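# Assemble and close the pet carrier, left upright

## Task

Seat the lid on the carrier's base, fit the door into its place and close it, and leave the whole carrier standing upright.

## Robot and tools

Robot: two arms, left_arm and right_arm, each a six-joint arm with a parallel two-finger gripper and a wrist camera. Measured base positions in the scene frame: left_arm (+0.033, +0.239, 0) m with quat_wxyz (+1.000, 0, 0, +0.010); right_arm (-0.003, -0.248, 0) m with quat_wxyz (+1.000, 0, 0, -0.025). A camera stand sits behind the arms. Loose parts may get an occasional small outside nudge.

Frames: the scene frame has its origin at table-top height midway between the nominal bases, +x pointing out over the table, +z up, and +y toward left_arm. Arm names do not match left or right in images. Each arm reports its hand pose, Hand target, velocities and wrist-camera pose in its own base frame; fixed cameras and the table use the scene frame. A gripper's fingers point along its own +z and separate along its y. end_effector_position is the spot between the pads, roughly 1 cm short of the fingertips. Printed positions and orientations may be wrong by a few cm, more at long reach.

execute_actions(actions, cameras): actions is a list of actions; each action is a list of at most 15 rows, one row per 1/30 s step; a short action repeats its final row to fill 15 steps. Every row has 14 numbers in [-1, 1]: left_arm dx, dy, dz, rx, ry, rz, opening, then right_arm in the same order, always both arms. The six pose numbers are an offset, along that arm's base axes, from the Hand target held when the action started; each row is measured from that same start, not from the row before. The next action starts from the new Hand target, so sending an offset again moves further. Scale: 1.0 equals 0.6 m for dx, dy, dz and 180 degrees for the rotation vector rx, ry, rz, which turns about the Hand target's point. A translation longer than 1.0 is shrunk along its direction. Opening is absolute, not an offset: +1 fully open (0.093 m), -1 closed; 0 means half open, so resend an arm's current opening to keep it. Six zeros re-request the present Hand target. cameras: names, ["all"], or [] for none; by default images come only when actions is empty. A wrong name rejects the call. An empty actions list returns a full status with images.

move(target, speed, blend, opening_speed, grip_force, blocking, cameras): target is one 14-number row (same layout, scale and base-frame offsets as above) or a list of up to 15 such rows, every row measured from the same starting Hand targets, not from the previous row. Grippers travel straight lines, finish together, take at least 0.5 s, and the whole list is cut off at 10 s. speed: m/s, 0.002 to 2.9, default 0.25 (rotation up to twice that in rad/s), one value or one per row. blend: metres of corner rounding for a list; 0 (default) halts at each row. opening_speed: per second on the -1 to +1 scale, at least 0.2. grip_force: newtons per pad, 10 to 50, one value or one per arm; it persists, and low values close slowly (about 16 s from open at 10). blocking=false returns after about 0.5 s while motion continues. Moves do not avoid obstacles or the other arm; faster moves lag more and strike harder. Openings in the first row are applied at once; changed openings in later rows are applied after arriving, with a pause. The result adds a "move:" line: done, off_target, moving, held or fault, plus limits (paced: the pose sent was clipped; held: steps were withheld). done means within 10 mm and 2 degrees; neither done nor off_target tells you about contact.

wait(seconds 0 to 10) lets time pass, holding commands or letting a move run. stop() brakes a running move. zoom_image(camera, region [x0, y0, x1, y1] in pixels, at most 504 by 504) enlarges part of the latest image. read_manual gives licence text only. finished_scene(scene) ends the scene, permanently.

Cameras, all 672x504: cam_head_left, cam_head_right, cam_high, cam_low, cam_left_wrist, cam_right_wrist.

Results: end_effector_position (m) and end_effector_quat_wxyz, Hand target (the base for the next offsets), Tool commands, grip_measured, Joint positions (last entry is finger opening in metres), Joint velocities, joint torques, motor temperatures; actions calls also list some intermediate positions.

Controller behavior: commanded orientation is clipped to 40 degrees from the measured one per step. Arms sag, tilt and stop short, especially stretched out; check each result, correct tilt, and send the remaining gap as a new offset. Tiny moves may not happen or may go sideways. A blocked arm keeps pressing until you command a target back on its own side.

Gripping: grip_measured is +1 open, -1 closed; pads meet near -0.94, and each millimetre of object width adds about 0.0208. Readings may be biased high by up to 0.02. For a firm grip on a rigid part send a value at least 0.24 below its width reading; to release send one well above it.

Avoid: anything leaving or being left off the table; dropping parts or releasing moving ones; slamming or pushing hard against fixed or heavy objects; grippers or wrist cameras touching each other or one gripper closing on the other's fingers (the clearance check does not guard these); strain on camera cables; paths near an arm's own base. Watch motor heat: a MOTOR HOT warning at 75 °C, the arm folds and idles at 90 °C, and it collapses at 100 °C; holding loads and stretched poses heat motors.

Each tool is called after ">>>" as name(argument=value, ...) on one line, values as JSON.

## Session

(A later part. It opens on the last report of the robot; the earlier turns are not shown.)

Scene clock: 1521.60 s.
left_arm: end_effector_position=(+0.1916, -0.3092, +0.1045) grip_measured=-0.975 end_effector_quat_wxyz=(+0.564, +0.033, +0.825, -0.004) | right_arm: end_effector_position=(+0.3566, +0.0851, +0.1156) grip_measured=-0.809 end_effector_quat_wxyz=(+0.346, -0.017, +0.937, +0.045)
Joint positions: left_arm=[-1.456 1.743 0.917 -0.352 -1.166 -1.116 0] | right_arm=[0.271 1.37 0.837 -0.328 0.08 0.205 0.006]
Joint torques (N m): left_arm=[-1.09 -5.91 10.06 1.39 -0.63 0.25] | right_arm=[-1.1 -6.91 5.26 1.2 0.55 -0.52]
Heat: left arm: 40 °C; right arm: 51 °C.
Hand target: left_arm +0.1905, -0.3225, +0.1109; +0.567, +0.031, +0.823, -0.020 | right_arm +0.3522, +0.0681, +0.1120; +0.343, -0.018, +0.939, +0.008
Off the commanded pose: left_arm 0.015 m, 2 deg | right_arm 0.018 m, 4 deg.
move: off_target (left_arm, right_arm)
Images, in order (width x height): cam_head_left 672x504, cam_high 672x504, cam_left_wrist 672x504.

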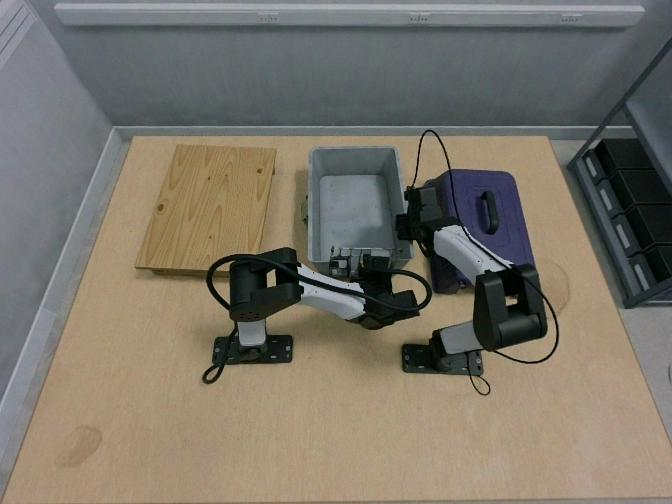

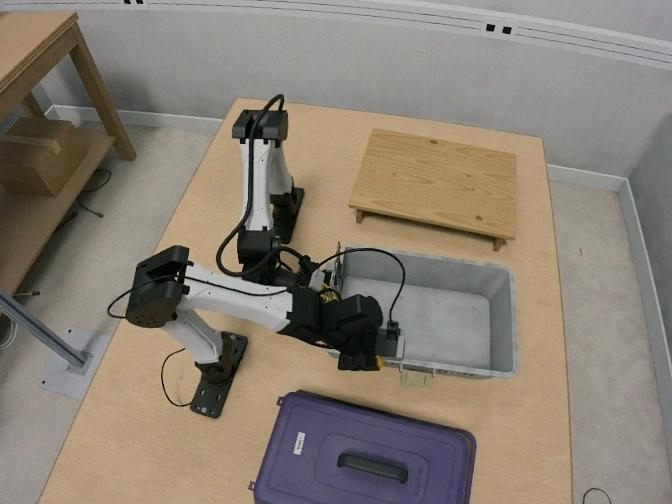

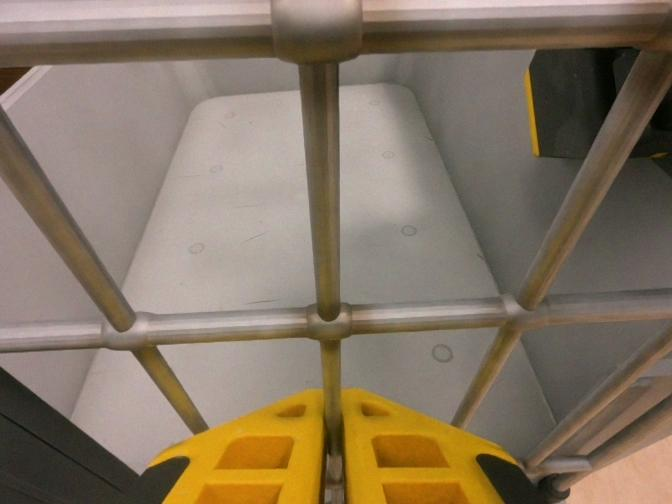

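>>> move(target=[[0,0.012,0,0,0,0,-1,0,0.02,0,0,0,0,0],[0,0.012,0,0,0,0,-1,0,0.02,0.247,0,0,0,0],[0,0.012,0,0,0,0,-1,0.03,-0.342,0.247,0,-0.077,-0.0125,0]], speed=[0.05,0.12,0.2], opening_speed=0.7, cameras=["all"])

>>> zoom_image(camera="cam_head_left", region=[270, 130, 430, 290])

Scene clock: 1547.80 s.
left_arm: end_effector_position=(+0.1917, -0.3099, +0.1048) grip_measured=-0.975 end_effector_quat_wxyz=(+0.564, +0.035, +0.825, -0.004) | right_arm: end_effector_position=(+0.3683, -0.1360, +0.2579) grip_measured=-0.002 end_effector_quat_wxyz=(+0.449, +0.004, +0.893, -0.002)
Joint positions: left_arm=[-1.456 1.743 0.917 -0.346 -1.166 -1.105 0] | right_arm=[-0.524 1.354 1.253 -0.606 -0.407 -0.325 0.045]
Joint torques (N m): left_arm=[-0.76 -8.13 6.93 1.47 -0.62 0.23] | right_arm=[-0.17 -5.41 7.36 1.6 -0.28 -0.17]
Heat: left arm: 42 °C; right arm: 50 °C.
Hand target: left_arm +0.1905, -0.3152, +0.1109; +0.567, +0.031, +0.823, -0.020 | right_arm +0.3702, -0.1372, +0.2602; +0.454, -0.001, +0.891, -0.001
Off the commanded pose: left_arm 0.008 m, 2 deg | right_arm 0.003 m, 1 deg.
move: done

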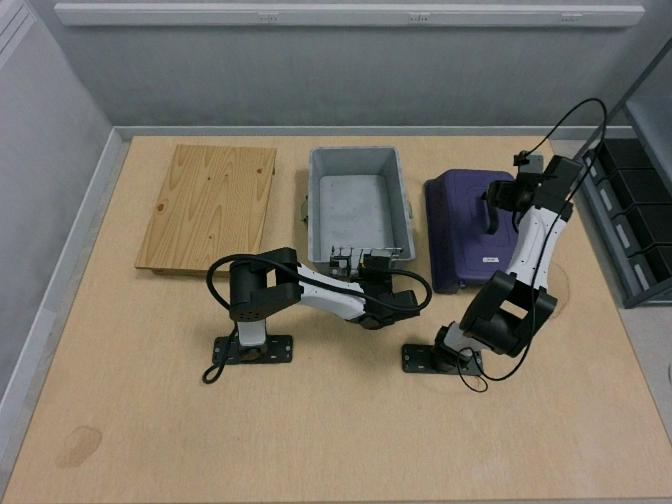

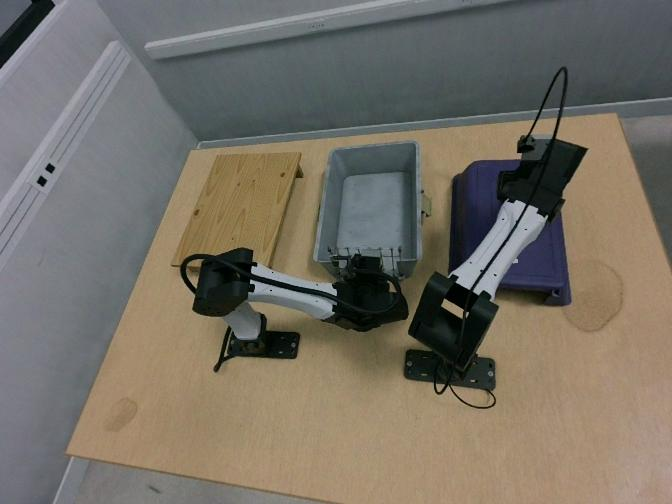

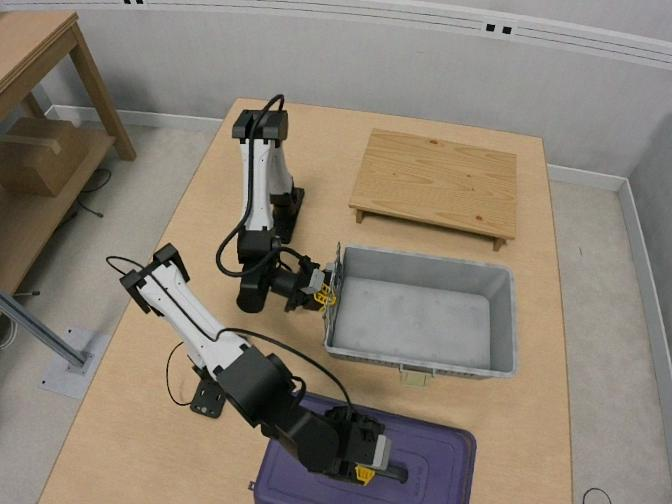

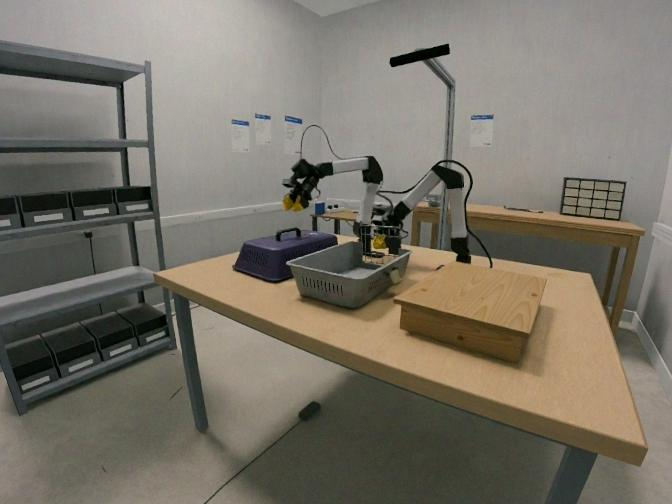

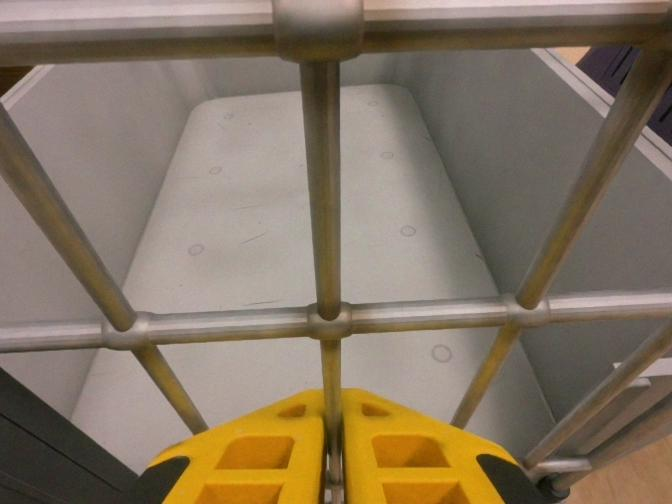

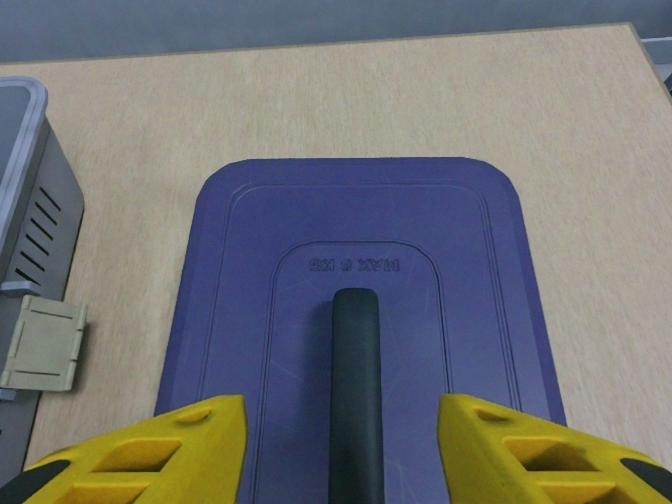

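Scaled by 3.150 from the camera's 672x504 image, which has a finer 960x720 frame.

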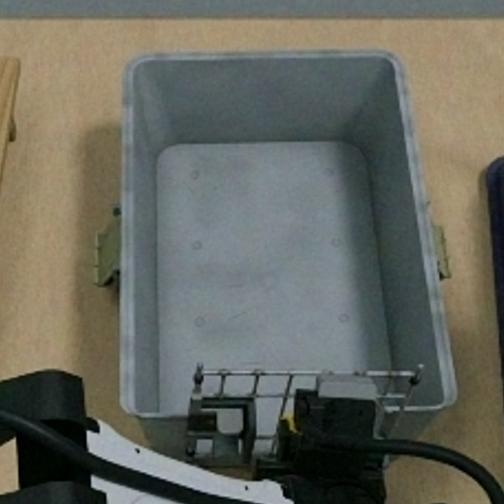

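>>> zoom_image(camera="cam_head_left", region=[310, 235, 420, 295])

>>> zoom_image(camera="cam_low", region=[280, 210, 420, 310])

>>> zoom_image(camera="cam_high", region=[300, 230, 400, 380])

>>> zoom_image(camera="cam_head_right", region=[310, 230, 430, 300])

Scaled by 4.582 from the camera's 672x504 image, which has a finer 960x720 frame.

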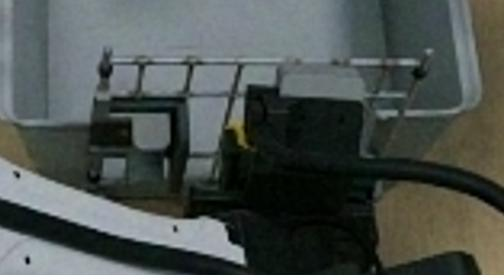

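Scaled by 3.600 from the camera's 672x504 image, which has a finer 960x720 frame.

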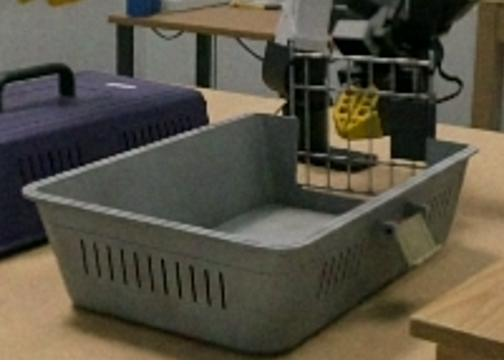

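Scaled by 3.360 from the camera's 672x504 image, which has a finer 960x720 frame.

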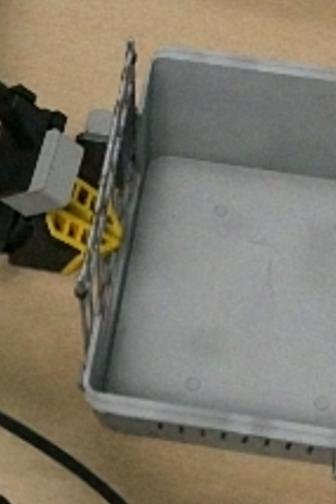

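Scaled by 4.200 from the camera's 672x504 image, which has a finer 960x720 frame.

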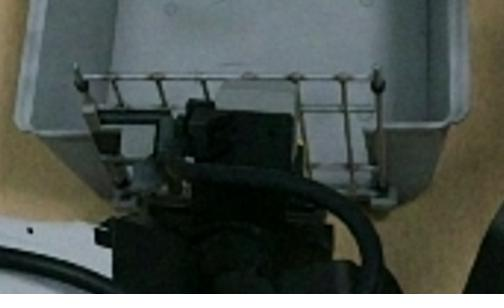

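>>> zoom_image(camera="cam_left_wrist", region=[440, 330, 672, 504])

>>> zoom_image(camera="cam_head_right", region=[310, 240, 430, 290])

>>> zoom_image(camera="cam_high", region=[310, 300, 350, 360])

Scaled by 2.172 from the camera's 672x504 image, which has a finer 960x720 frame.

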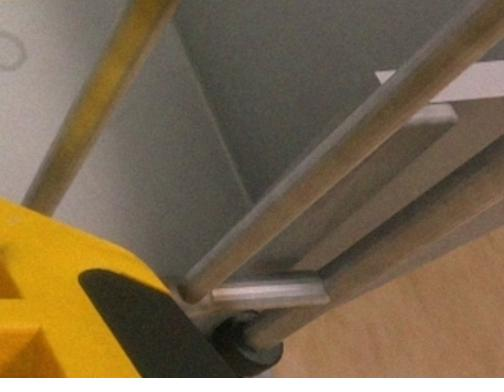

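Scaled by 4.200 from the camera's 672x504 image, which has a finer 960x720 frame.

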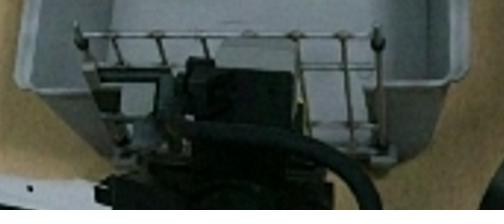

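Scaled by 8.400 from the camera's 672x504 image, which has a finer 960x720 frame.

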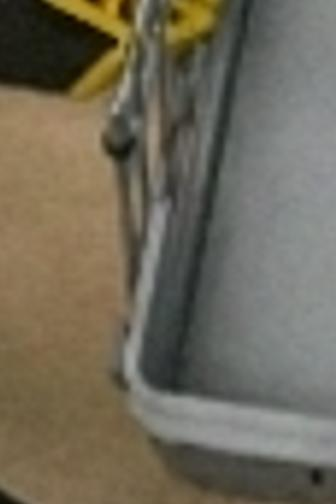

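>>> move(target=[[0,0,0,0,0,0,-1,0.048,-0.01,-0.185,0,0,0,0],[0,0,0,0,0,0,-1,0.048,-0.01,-0.185,0,0,0,-1]], speed=0.1, opening_speed=0.7, cameras=["cam_right_wrist","cam_head_left"])

>>> zoom_image(camera="cam_head_left", region=[400, 150, 560, 310])

Scene clock: 1616.77 s.
left_arm: end_effector_position=(+0.1917, -0.3099, +0.1048) grip_measured=-0.975 end_effector_quat_wxyz=(+0.564, +0.035, +0.825, -0.004) | right_arm: end_effector_position=(+0.3983, -0.1442, +0.1541) grip_measured=-0.627 end_effector_quat_wxyz=(+0.457, -0.003, +0.889, -0.002)
Joint positions: left_arm=[-1.456 1.743 0.917 -0.346 -1.166 -1.105 0] | right_arm=[-0.504 1.5 0.945 -0.13 -0.403 -0.318 0.015]
Joint torques (N m): left_arm=[-0.76 -8.13 6.93 1.47 -0.62 0.22] | right_arm=[0.73 -6.38 6.05 1.65 -0.08 -0.05]
Heat: left arm: 42 °C; right arm: 51 °C.
Hand target: left_arm +0.1905, -0.3152, +0.1109; +0.567, +0.031, +0.823, -0.020 | right_arm +0.3990, -0.1432, +0.1492; +0.454, -0.001, +0.891, -0.001
Off the commanded pose: left_arm 0.008 m, 2 deg | right_arm 0.005 m, 1 deg.
move: done
Images, in order (width x height): cam_head_left 672x504, cam_right_wrist 672x504.

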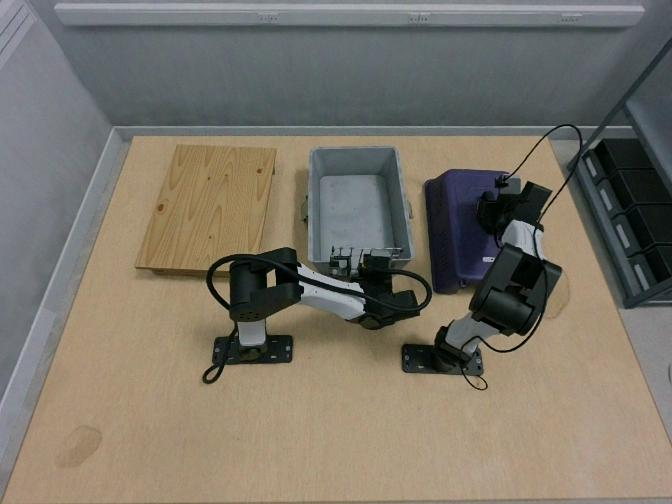

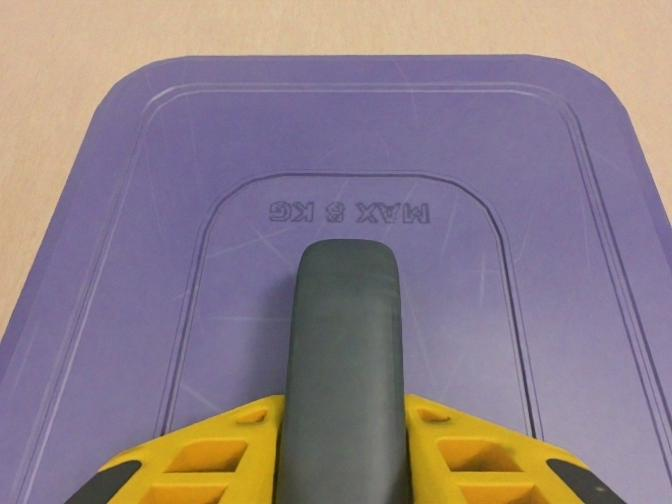

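Scaled by 3.150 from the camera's 672x504 image, which has a finer 960x720 frame.

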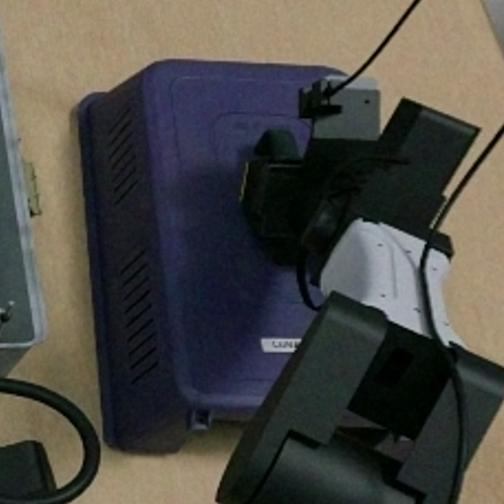

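>>> move(target=[[0,0,0,0,0,0,-1,0,0,0.1,0,-0.02,0,-1],[0,0,0,0,0,0,-1,0.03,0.03,0.43,0,-0.028,0,-1],[0,0,0,0,0,0,-1,0.077,0.55,0.46,0,-0.028,-0.005,-1]], speed=[0.06,0.15,0.13], blend=[0.02,0.04,0], cameras=["cam_head_left","cam_high","cam_low"])

>>> zoom_image(camera="cam_head_left", region=[300, 190, 440, 290])

>>> zoom_image(camera="cam_low", region=[260, 150, 440, 320])

Scene clock: 1644.53 s.
left_arm: end_effector_position=(+0.1917, -0.3099, +0.1048) grip_measured=-0.975 end_effector_quat_wxyz=(+0.564, +0.035, +0.825, -0.004) | right_arm: end_effector_position=(+0.4419, +0.1894, +0.4013) grip_measured=-0.639 end_effector_quat_wxyz=(+0.461, -0.014, +0.887, -0.012)
Joint positions: left_arm=[-1.456 1.743 0.917 -0.346 -1.166 -1.105 0] | right_arm=[0.56 2.115 2.832 -1.411 0.457 0.311 0.015]
Joint torques (N m): left_arm=[-0.76 -8.12 6.93 1.47 -0.61 0.23] | right_arm=[0.35 -11.1 7.38 1.91 0.46 -0.03]
Heat: left arm: 42 °C; right arm: 52 °C.
Hand target: left_arm +0.1905, -0.3152, +0.1109; +0.567, +0.031, +0.823, -0.020 | right_arm +0.4452, +0.1868, +0.4252; +0.492, +0.006, +0.870, -0.005
Off the commanded pose: left_arm 0.008 m, 2 deg | right_arm 0.024 m, 5 deg.
elbow stopped short (right arm): the move would have taken joint 3 (elbow) straighter than the controller allows.
move: off_target (right_arm)
Images, in order (width x height): cam_head_left 672x504, cam_high 672x504, cam_low 672x504.

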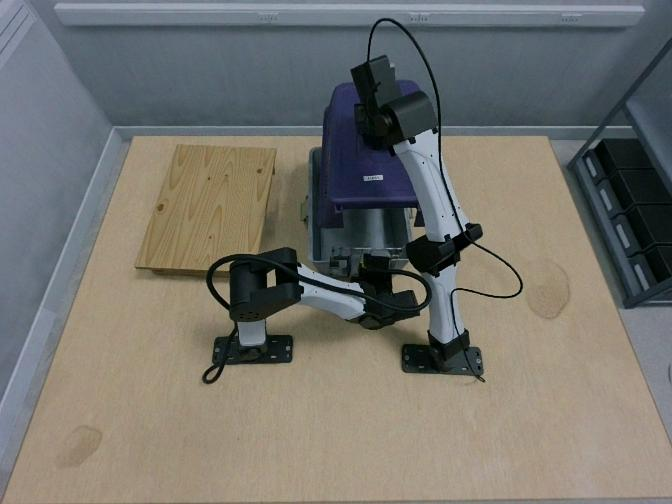

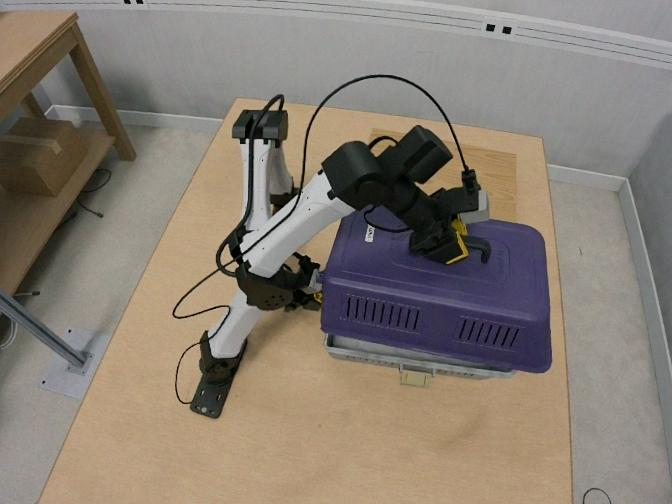

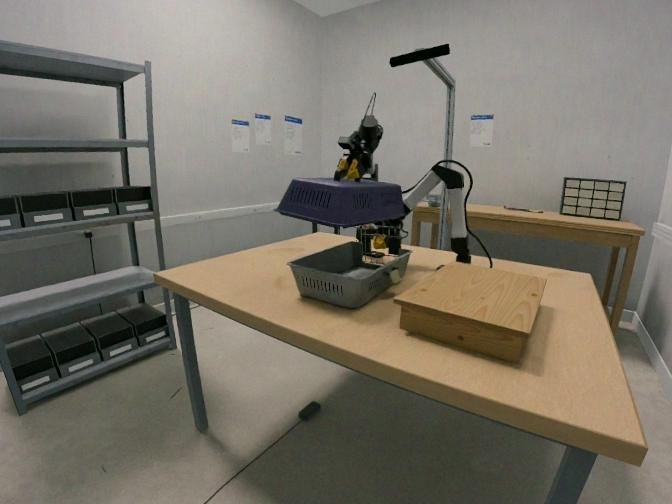

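Scaled by 3.600 from the camera's 672x504 image, which has a finer 960x720 frame.

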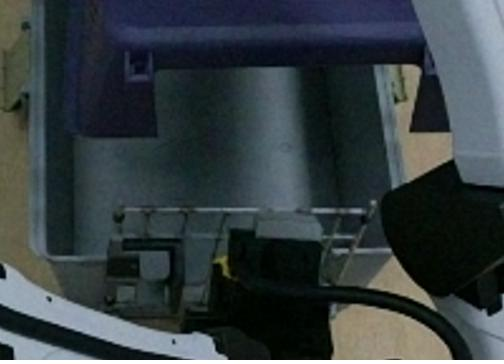

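Scaled by 2.800 from the camera's 672x504 image, which has a finer 960x720 frame.

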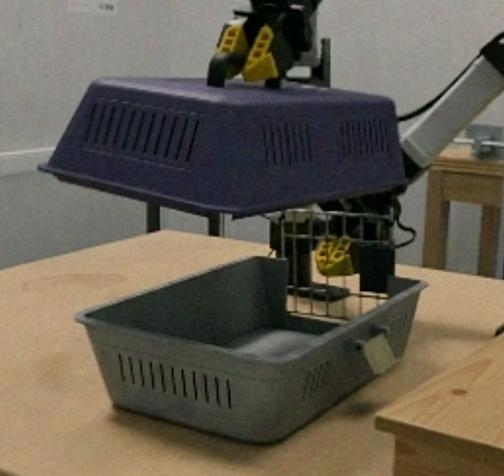

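>>> move(target=[[0,0,0,0,0,0,-1,0,0.03,-0.05,0,0,0,-1]], speed=0.1, cameras=["cam_head_left","cam_low","cam_high"])

>>> zoom_image(camera="cam_head_left", region=[300, 190, 440, 290])

>>> zoom_image(camera="cam_low", region=[260, 150, 440, 320])

Scene clock: 1660.73 s.
left_arm: end_effector_position=(+0.1917, -0.3099, +0.1048) grip_measured=-0.975 end_effector_quat_wxyz=(+0.564, +0.035, +0.825, -0.004) | right_arm: end_effector_position=(+0.4464, +0.2081, +0.3611) grip_measured=-0.639 end_effector_quat_wxyz=(+0.447, -0.007, +0.894, -0.018)
Joint positions: left_arm=[-1.456 1.743 0.917 -0.346 -1.166 -1.105 0] | right_arm=[0.598 1.982 2.412 -1.179 0.492 0.366 0.015]
Joint torques (N m): left_arm=[-0.76 -8.12 6.93 1.47 -0.61 0.23] | right_arm=[0.69 -14.26 6.16 2.03 0.49 -0.23]
Heat: left arm: 42 °C; right arm: 52 °C.
Hand target: left_arm +0.1905, -0.3152, +0.1109; +0.567, +0.031, +0.823, -0.020 | right_arm +0.4452, +0.2048, +0.3951; +0.492, +0.006, +0.870, -0.005
Off the commanded pose: left_arm 0.008 m, 2 deg | right_arm 0.034 m, 6 deg.
move: off_target (right_arm)
Images, in order (width x height): cam_head_left 672x504, cam_high 672x504, cam_low 672x504.

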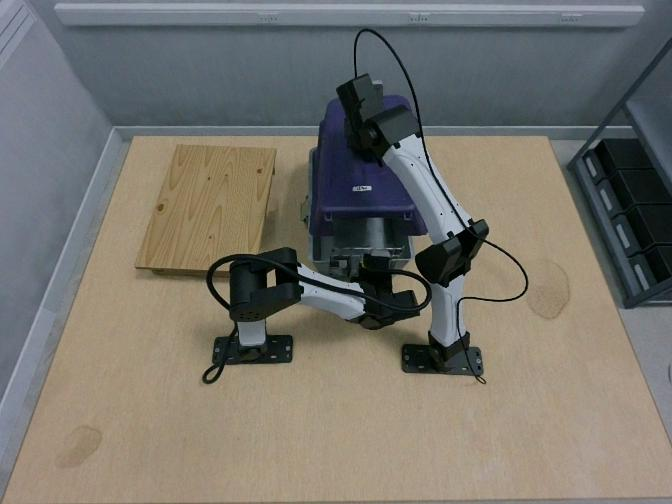

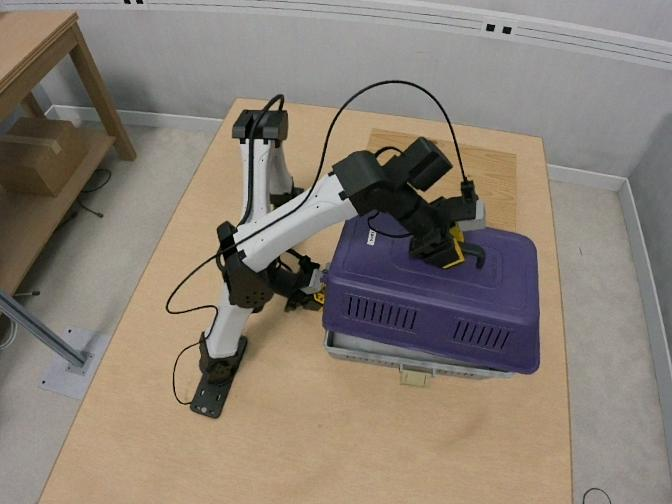

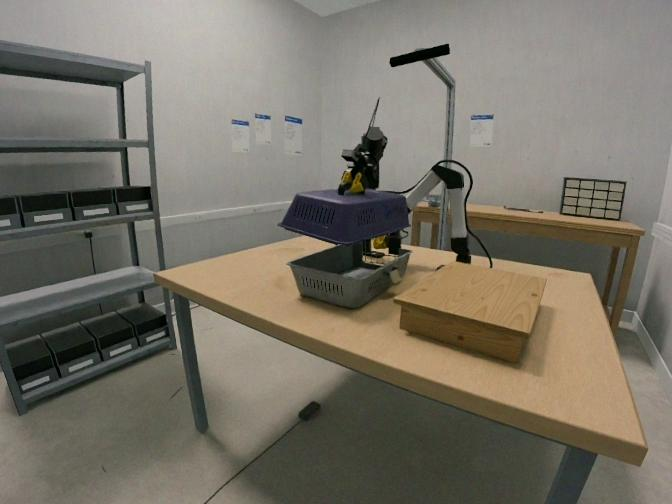

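Scaled by 3.600 from the camera's 672x504 image, which has a finer 960x720 frame.

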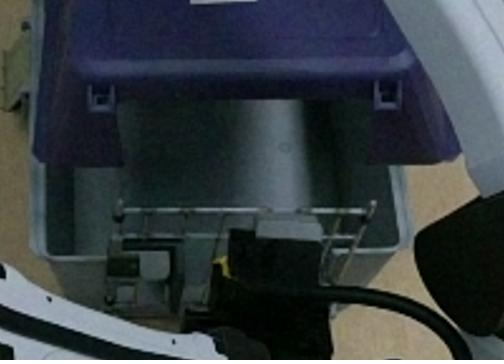

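Scaled by 2.800 from the camera's 672x504 image, which has a finer 960x720 frame.

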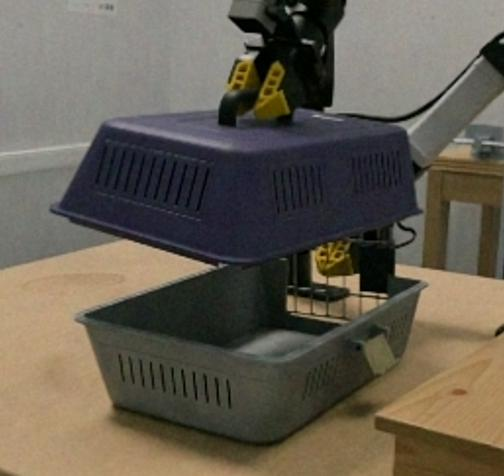

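>>> move(target=[[0,0.028,0,0,0,0,-1,0,0,0,0,0,0,-1]], speed=0.05, cameras=["cam_head_left","cam_left_wrist"])

>>> zoom_image(camera="cam_head_left", region=[300, 190, 440, 290])

Scene clock: 1689.87 s.
left_arm: end_effector_position=(+0.1899, -0.3017, +0.1032) grip_measured=-0.975 end_effector_quat_wxyz=(+0.563, +0.030, +0.826, -0.019) | right_arm: end_effector_position=(+0.4466, +0.2082, +0.3613) grip_measured=-0.639 end_effector_quat_wxyz=(+0.448, -0.007, +0.894, -0.018)
Joint positions: left_arm=[-1.456 1.7 0.854 -0.288 -1.155 -1.095 0] | right_arm=[0.598 1.982 2.412 -1.177 0.492 0.365 0.015]
Joint torques (N m): left_arm=[-0.06 -9.22 5.91 1.16 -0.7 0.27] | right_arm=[0.68 -14.27 6.11 2.01 0.49 -0.22]
Motor temperatures (°C): left_arm=[28 43 40 31 29 27 27] | right_arm=[27 59 50 41 24 27 27]
Heat: left arm: 43 °C; right arm: 59 °C.
Hand target: left_arm +0.1905, -0.2985, +0.1110; +0.567, +0.031, +0.823, -0.021 | right_arm +0.4452, +0.2048, +0.3951; +0.492, +0.006, +0.870, -0.005
Off the commanded pose: left_arm 0.008 m, 1 deg | right_arm 0.034 m, 6 deg.
move: off_target (right_arm)
Images, in order (width x height): cam_head_left 672x504, cam_left_wrist 672x504.

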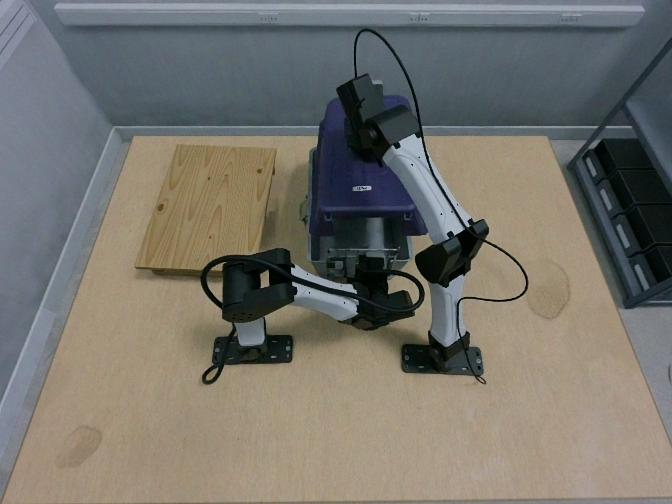

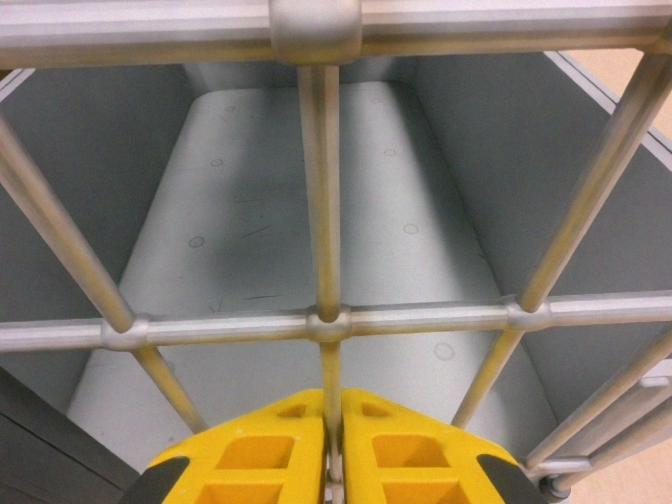

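Scaled by 3.600 from the camera's 672x504 image, which has a finer 960x720 frame.

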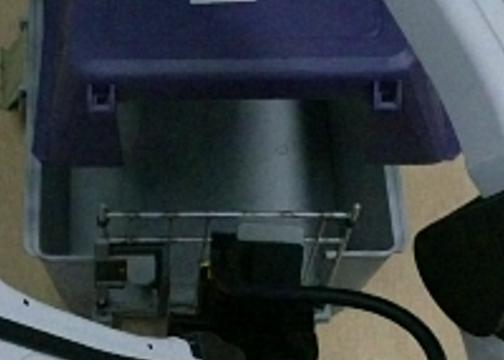

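>>> move(target=[[0,0.009,0,0,0,0,-1,0,0.006,0,0.024,-0.008,0,-1]], speed=0.06, cameras=["cam_head_left","cam_low"])

>>> zoom_image(camera="cam_head_left", region=[300, 190, 440, 290])

>>> zoom_image(camera="cam_low", region=[260, 150, 440, 320])

Scene clock: 1723.27 s.
left_arm: end_effector_position=(+0.1891, -0.2975, +0.1028) grip_measured=-0.975 end_effector_quat_wxyz=(+0.561, +0.031, +0.827, -0.021) | right_arm: end_effector_position=(+0.4488, +0.2112, +0.3549) grip_measured=-0.639 end_effector_quat_wxyz=(+0.457, +0.005, +0.890, -0.002)
Joint positions: left_arm=[-1.456 1.68 0.831 -0.277 -1.15 -1.09 0] | right_arm=[0.598 1.93 2.284 -1.073 0.484 0.387 0.015]
Joint torques (N m): left_arm=[0.14 -9.09 5.85 1.15 -0.74 0.28] | right_arm=[0.4 -15.27 6.49 2.05 0.28 -0.04]
Motor temperatures (°C): left_arm=[28 42 39 31 29 27 27] | right_arm=[27 64 49 42 25 27 28]
Heat: left arm: 42 °C; right arm: 64 °C.
Hand target: left_arm +0.1905, -0.2930, +0.1109; +0.567, +0.031, +0.823, -0.020 | right_arm +0.4452, +0.2084, +0.3951; +0.503, +0.025, +0.864, +0.028
Off the commanded pose: left_arm 0.009 m, 1 deg | right_arm 0.041 m, 7 deg.
move: off_target (right_arm)
Images, in order (width x height): cam_head_left 672x504, cam_low 672x504.

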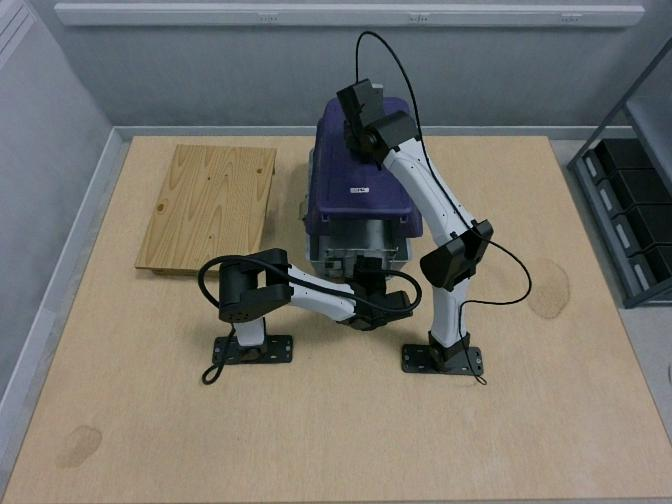

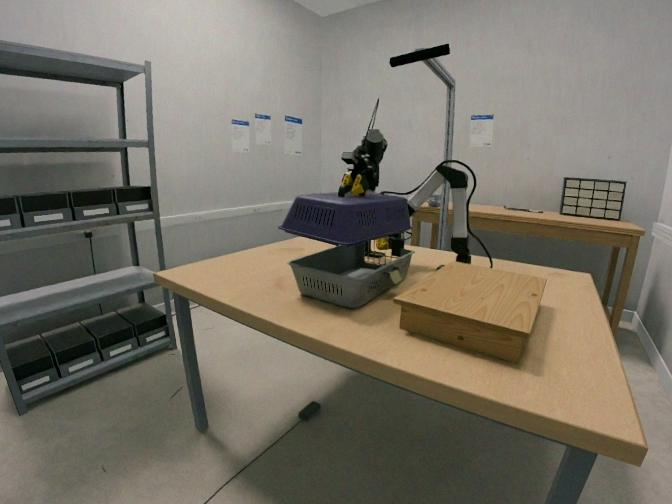

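Scaled by 3.600 from the camera's 672x504 image, which has a finer 960x720 frame.

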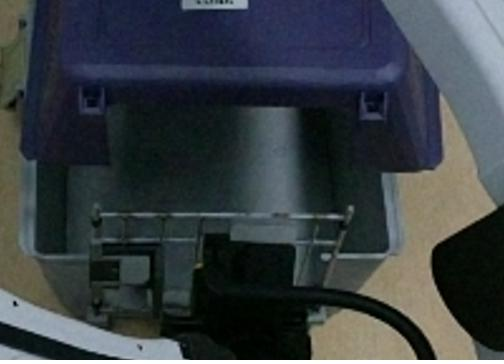

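Scaled by 2.800 from the camera's 672x504 image, which has a finer 960x720 frame.

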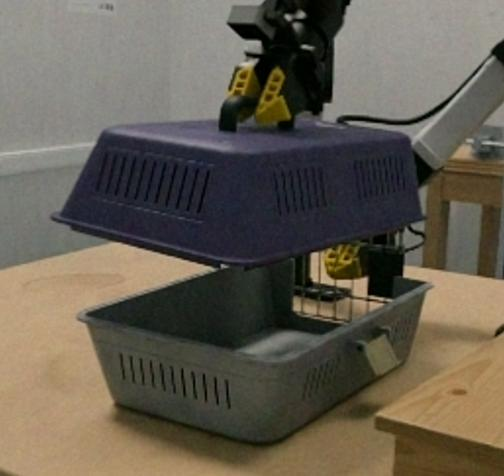

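>>> move(target=[[0,0.006,0,0,0,0,-1,-0.012,0.012,-0.02,0,0,0.008,-1]], speed=0.06, cameras=["cam_head_left","cam_low"])

>>> zoom_image(camera="cam_head_left", region=[300, 190, 440, 290])

>>> zoom_image(camera="cam_low", region=[260, 150, 440, 320])

Scene clock: 1744.13 s.
left_arm: end_effector_position=(+0.1886, -0.2944, +0.1029) grip_measured=-0.975 end_effector_quat_wxyz=(+0.561, +0.032, +0.827, -0.022) | right_arm: end_effector_position=(+0.4420, +0.2153, +0.3430) grip_measured=-0.639 end_effector_quat_wxyz=(+0.456, -0.001, +0.890, +0.004)
Joint positions: left_arm=[-1.456 1.666 0.817 -0.272 -1.148 -1.087 0] | right_arm=[0.611 1.868 2.142 -0.991 0.478 0.389 0.015]
Joint torques (N m): left_arm=[0.31 -8.94 5.86 1.16 -0.76 0.28] | right_arm=[0.9 -14.87 6.8 2.05 0.28 -0.08]
Motor temperatures (°C): left_arm=[28 44 39 31 29 27 27] | right_arm=[27 67 48 42 24 27 28]
Heat: left arm: 44 °C; right arm: 67 °C.
Hand target: left_arm +0.1905, -0.2895, +0.1109; +0.567, +0.031, +0.823, -0.020 | right_arm +0.4379, +0.2156, +0.3832; +0.502, +0.014, +0.864, +0.034
Off the commanded pose: left_arm 0.010 m, 1 deg | right_arm 0.040 m, 7 deg.
move: off_target (right_arm)
Images, in order (width x height): cam_head_left 672x504, cam_low 672x504.

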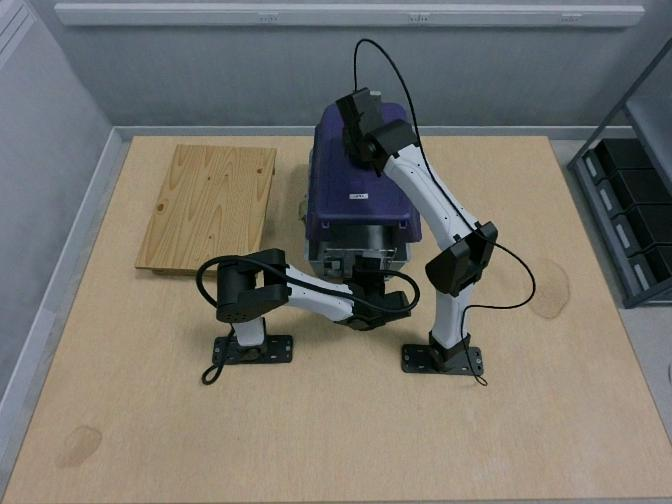

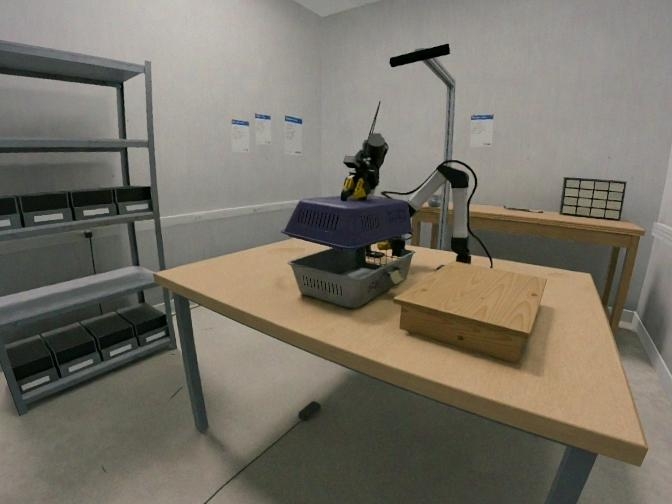

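Scaled by 3.600 from the camera's 672x504 image, which has a finer 960x720 frame.

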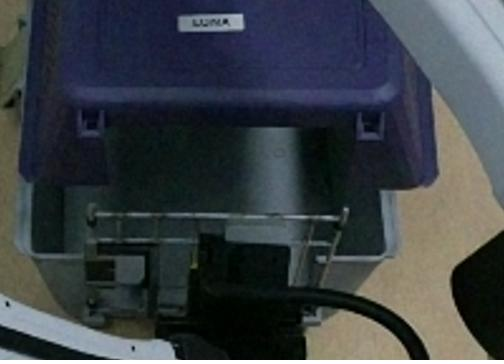

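Scaled by 2.800 from the camera's 672x504 image, which has a finer 960x720 frame.

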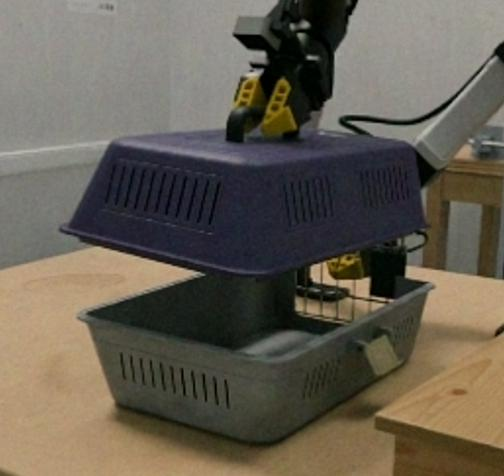

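>>> move(target=[[0,0,0,0,0,0,-1,0.0,0.012,-0.055,0,0,0.006,-1]], speed=0.05, cameras=["cam_head_left","cam_low"])

>>> zoom_image(camera="cam_head_left", region=[300, 190, 440, 290])

>>> zoom_image(camera="cam_low", region=[260, 150, 440, 320])

Scene clock: 1759.70 s.
left_arm: end_effector_position=(+0.1886, -0.2944, +0.1029) grip_measured=-0.975 end_effector_quat_wxyz=(+0.561, +0.032, +0.827, -0.022) | right_arm: end_effector_position=(+0.4401, +0.2209, +0.3098) grip_measured=-0.639 end_effector_quat_wxyz=(+0.456, -0.006, +0.890, +0.009)
Joint positions: left_arm=[-1.456 1.666 0.817 -0.272 -1.148 -1.087 0] | right_arm=[0.621 1.801 1.909 -0.823 0.471 0.389 0.015]
Joint velocities: left_arm=[-0.002 -0.002 -0.017 0.022 -0.051 -0.154 0] | right_arm=[within noise]
Joint torques (N m): left_arm=[0.29 -8.94 5.85 1.16 -0.76 0.28] | right_arm=[0.92 -14.53 7.34 2.08 0.28 -0.14]
Motor temperatures (°C): left_arm=[28 43 39 31 29 27 27] | right_arm=[27 69 50 41 24 27 28]
Heat: left arm: 43 °C; right arm: 69 °C.
Hand target: left_arm +0.1905, -0.2895, +0.1109; +0.567, +0.031, +0.823, -0.020 | right_arm +0.4380, +0.2228, +0.3502; +0.502, +0.006, +0.864, +0.039
Off the commanded pose: left_arm 0.010 m, 1 deg | right_arm 0.041 m, 7 deg.
move: off_target (right_arm)
Images, in order (width x height): cam_head_left 672x504, cam_low 672x504.

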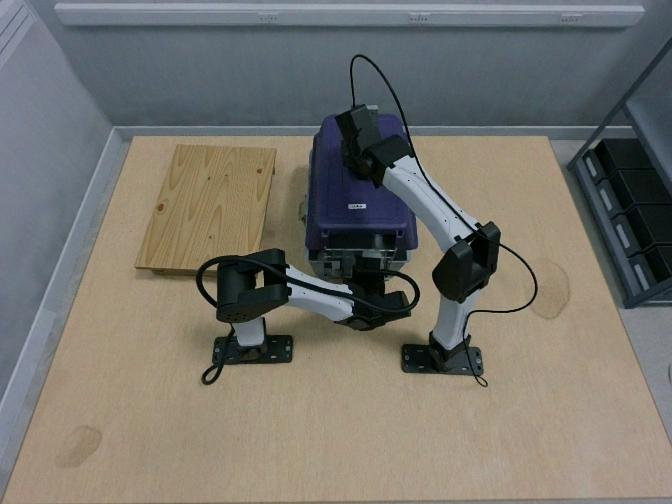

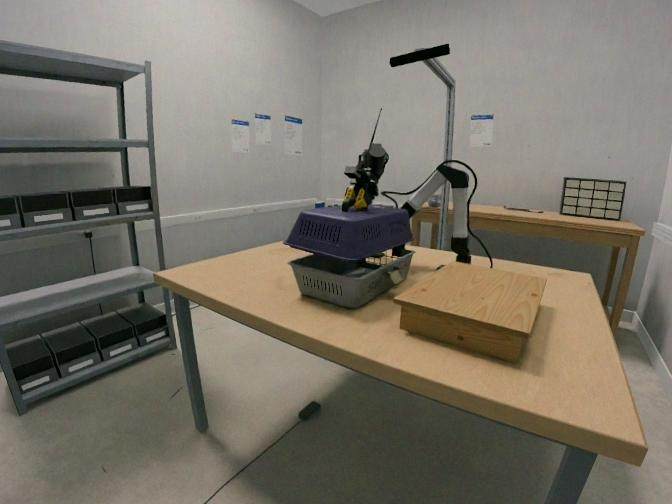

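Scaled by 3.600 from the camera's 672x504 image, which has a finer 960x720 frame.

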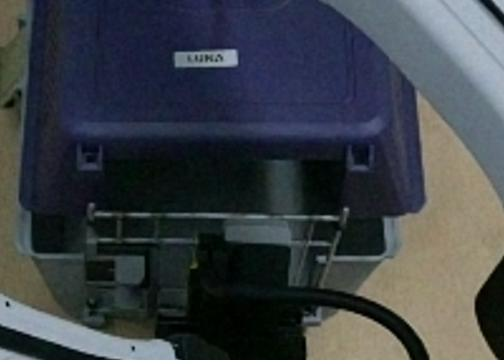

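Scaled by 2.800 from the camera's 672x504 image, which has a finer 960x720 frame.

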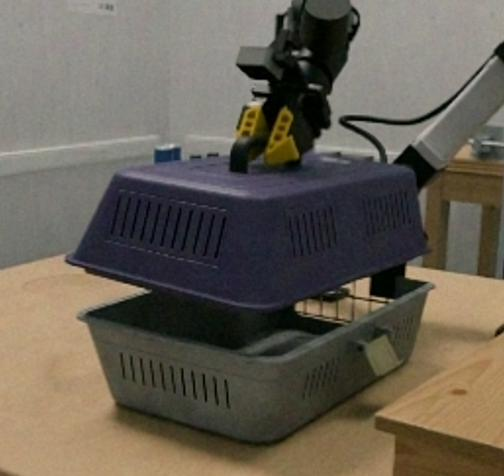

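>>> move(target=[[0,0,0,0,0,0,-1,-0.004,0.005,-0.052,0,0,0.0,-1]], speed=0.05, cameras=["cam_head_left","cam_low","cam_high"])

>>> zoom_image(camera="cam_head_left", region=[310, 220, 410, 280])

>>> zoom_image(camera="cam_low", region=[260, 150, 440, 320])

Scene clock: 1781.30 s.
left_arm: end_effector_position=(+0.1886, -0.2944, +0.1029) grip_measured=-0.975 end_effector_quat_wxyz=(+0.561, +0.032, +0.827, -0.022) | right_arm: end_effector_position=(+0.4360, +0.2237, +0.2786) grip_measured=-0.639 end_effector_quat_wxyz=(+0.455, -0.011, +0.890, +0.011)
Joint positions: left_arm=[-1.456 1.666 0.817 -0.272 -1.148 -1.086 0] | right_arm=[0.63 1.756 1.728 -0.689 0.471 0.389 0.015]
Joint torques (N m): left_arm=[0.31 -8.94 5.85 1.16 -0.76 0.27] | right_arm=[0.98 -14.35 7.42 2.08 0.35 -0.06]
Motor temperatures (°C): left_arm=[28 42 39 31 29 27 27] | right_arm=[27 72 49 43 24 27 28]
Heat: left arm: 42 °C; right arm: 72 °C.
Hand target: left_arm +0.1906, -0.2895, +0.1110; +0.567, +0.031, +0.823, -0.020 | right_arm +0.4356, +0.2257, +0.3188; +0.502, +0.006, +0.864, +0.039
Off the commanded pose: left_arm 0.010 m, 1 deg | right_arm 0.040 m, 7 deg.
move: off_target (right_arm)
Images, in order (width x height): cam_head_left 672x504, cam_high 672x504, cam_low 672x504.

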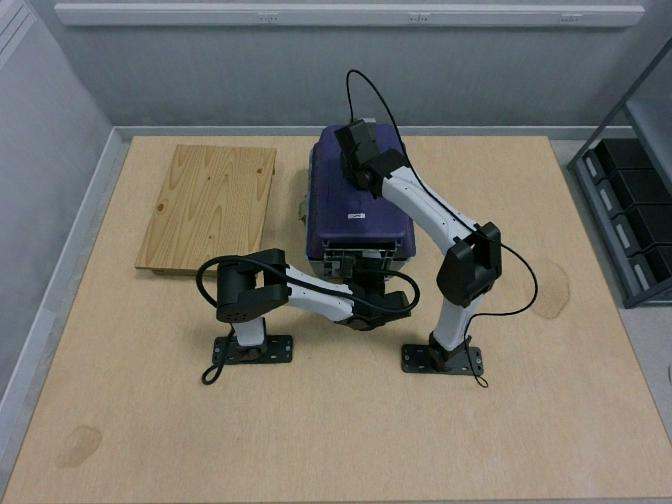

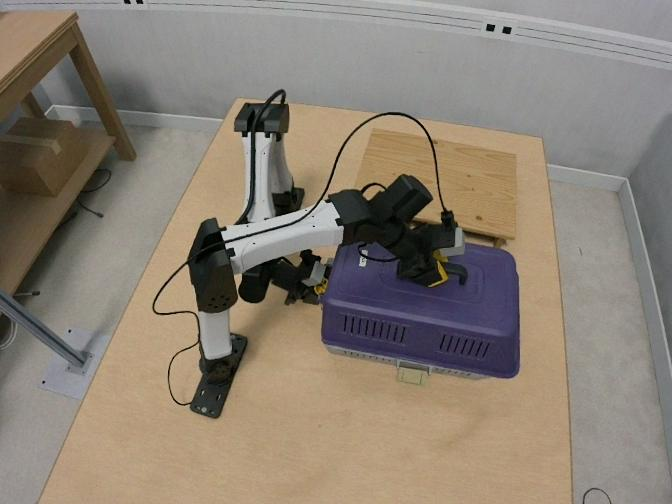

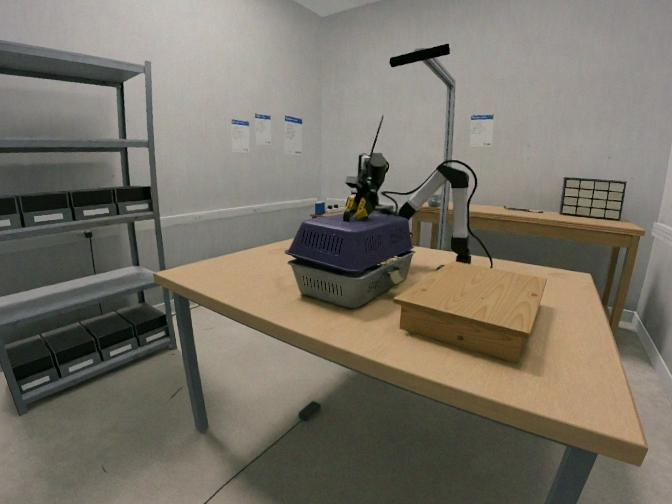

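Scaled by 5.040 from the camera's 672x504 image, which has a finer 960x720 frame.

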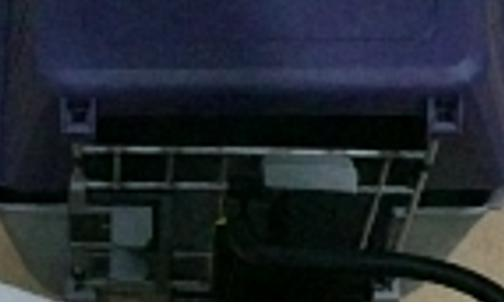

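Scaled by 2.800 from the camera's 672x504 image, which has a finer 960x720 frame.

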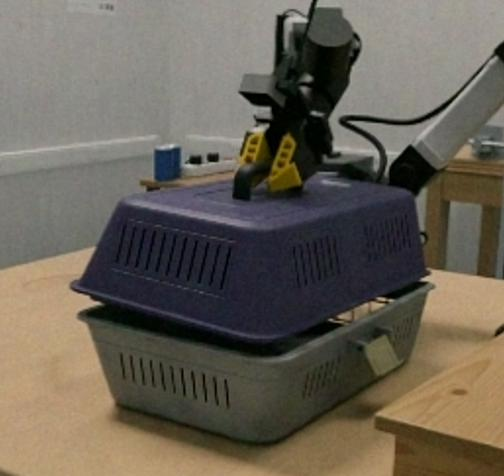

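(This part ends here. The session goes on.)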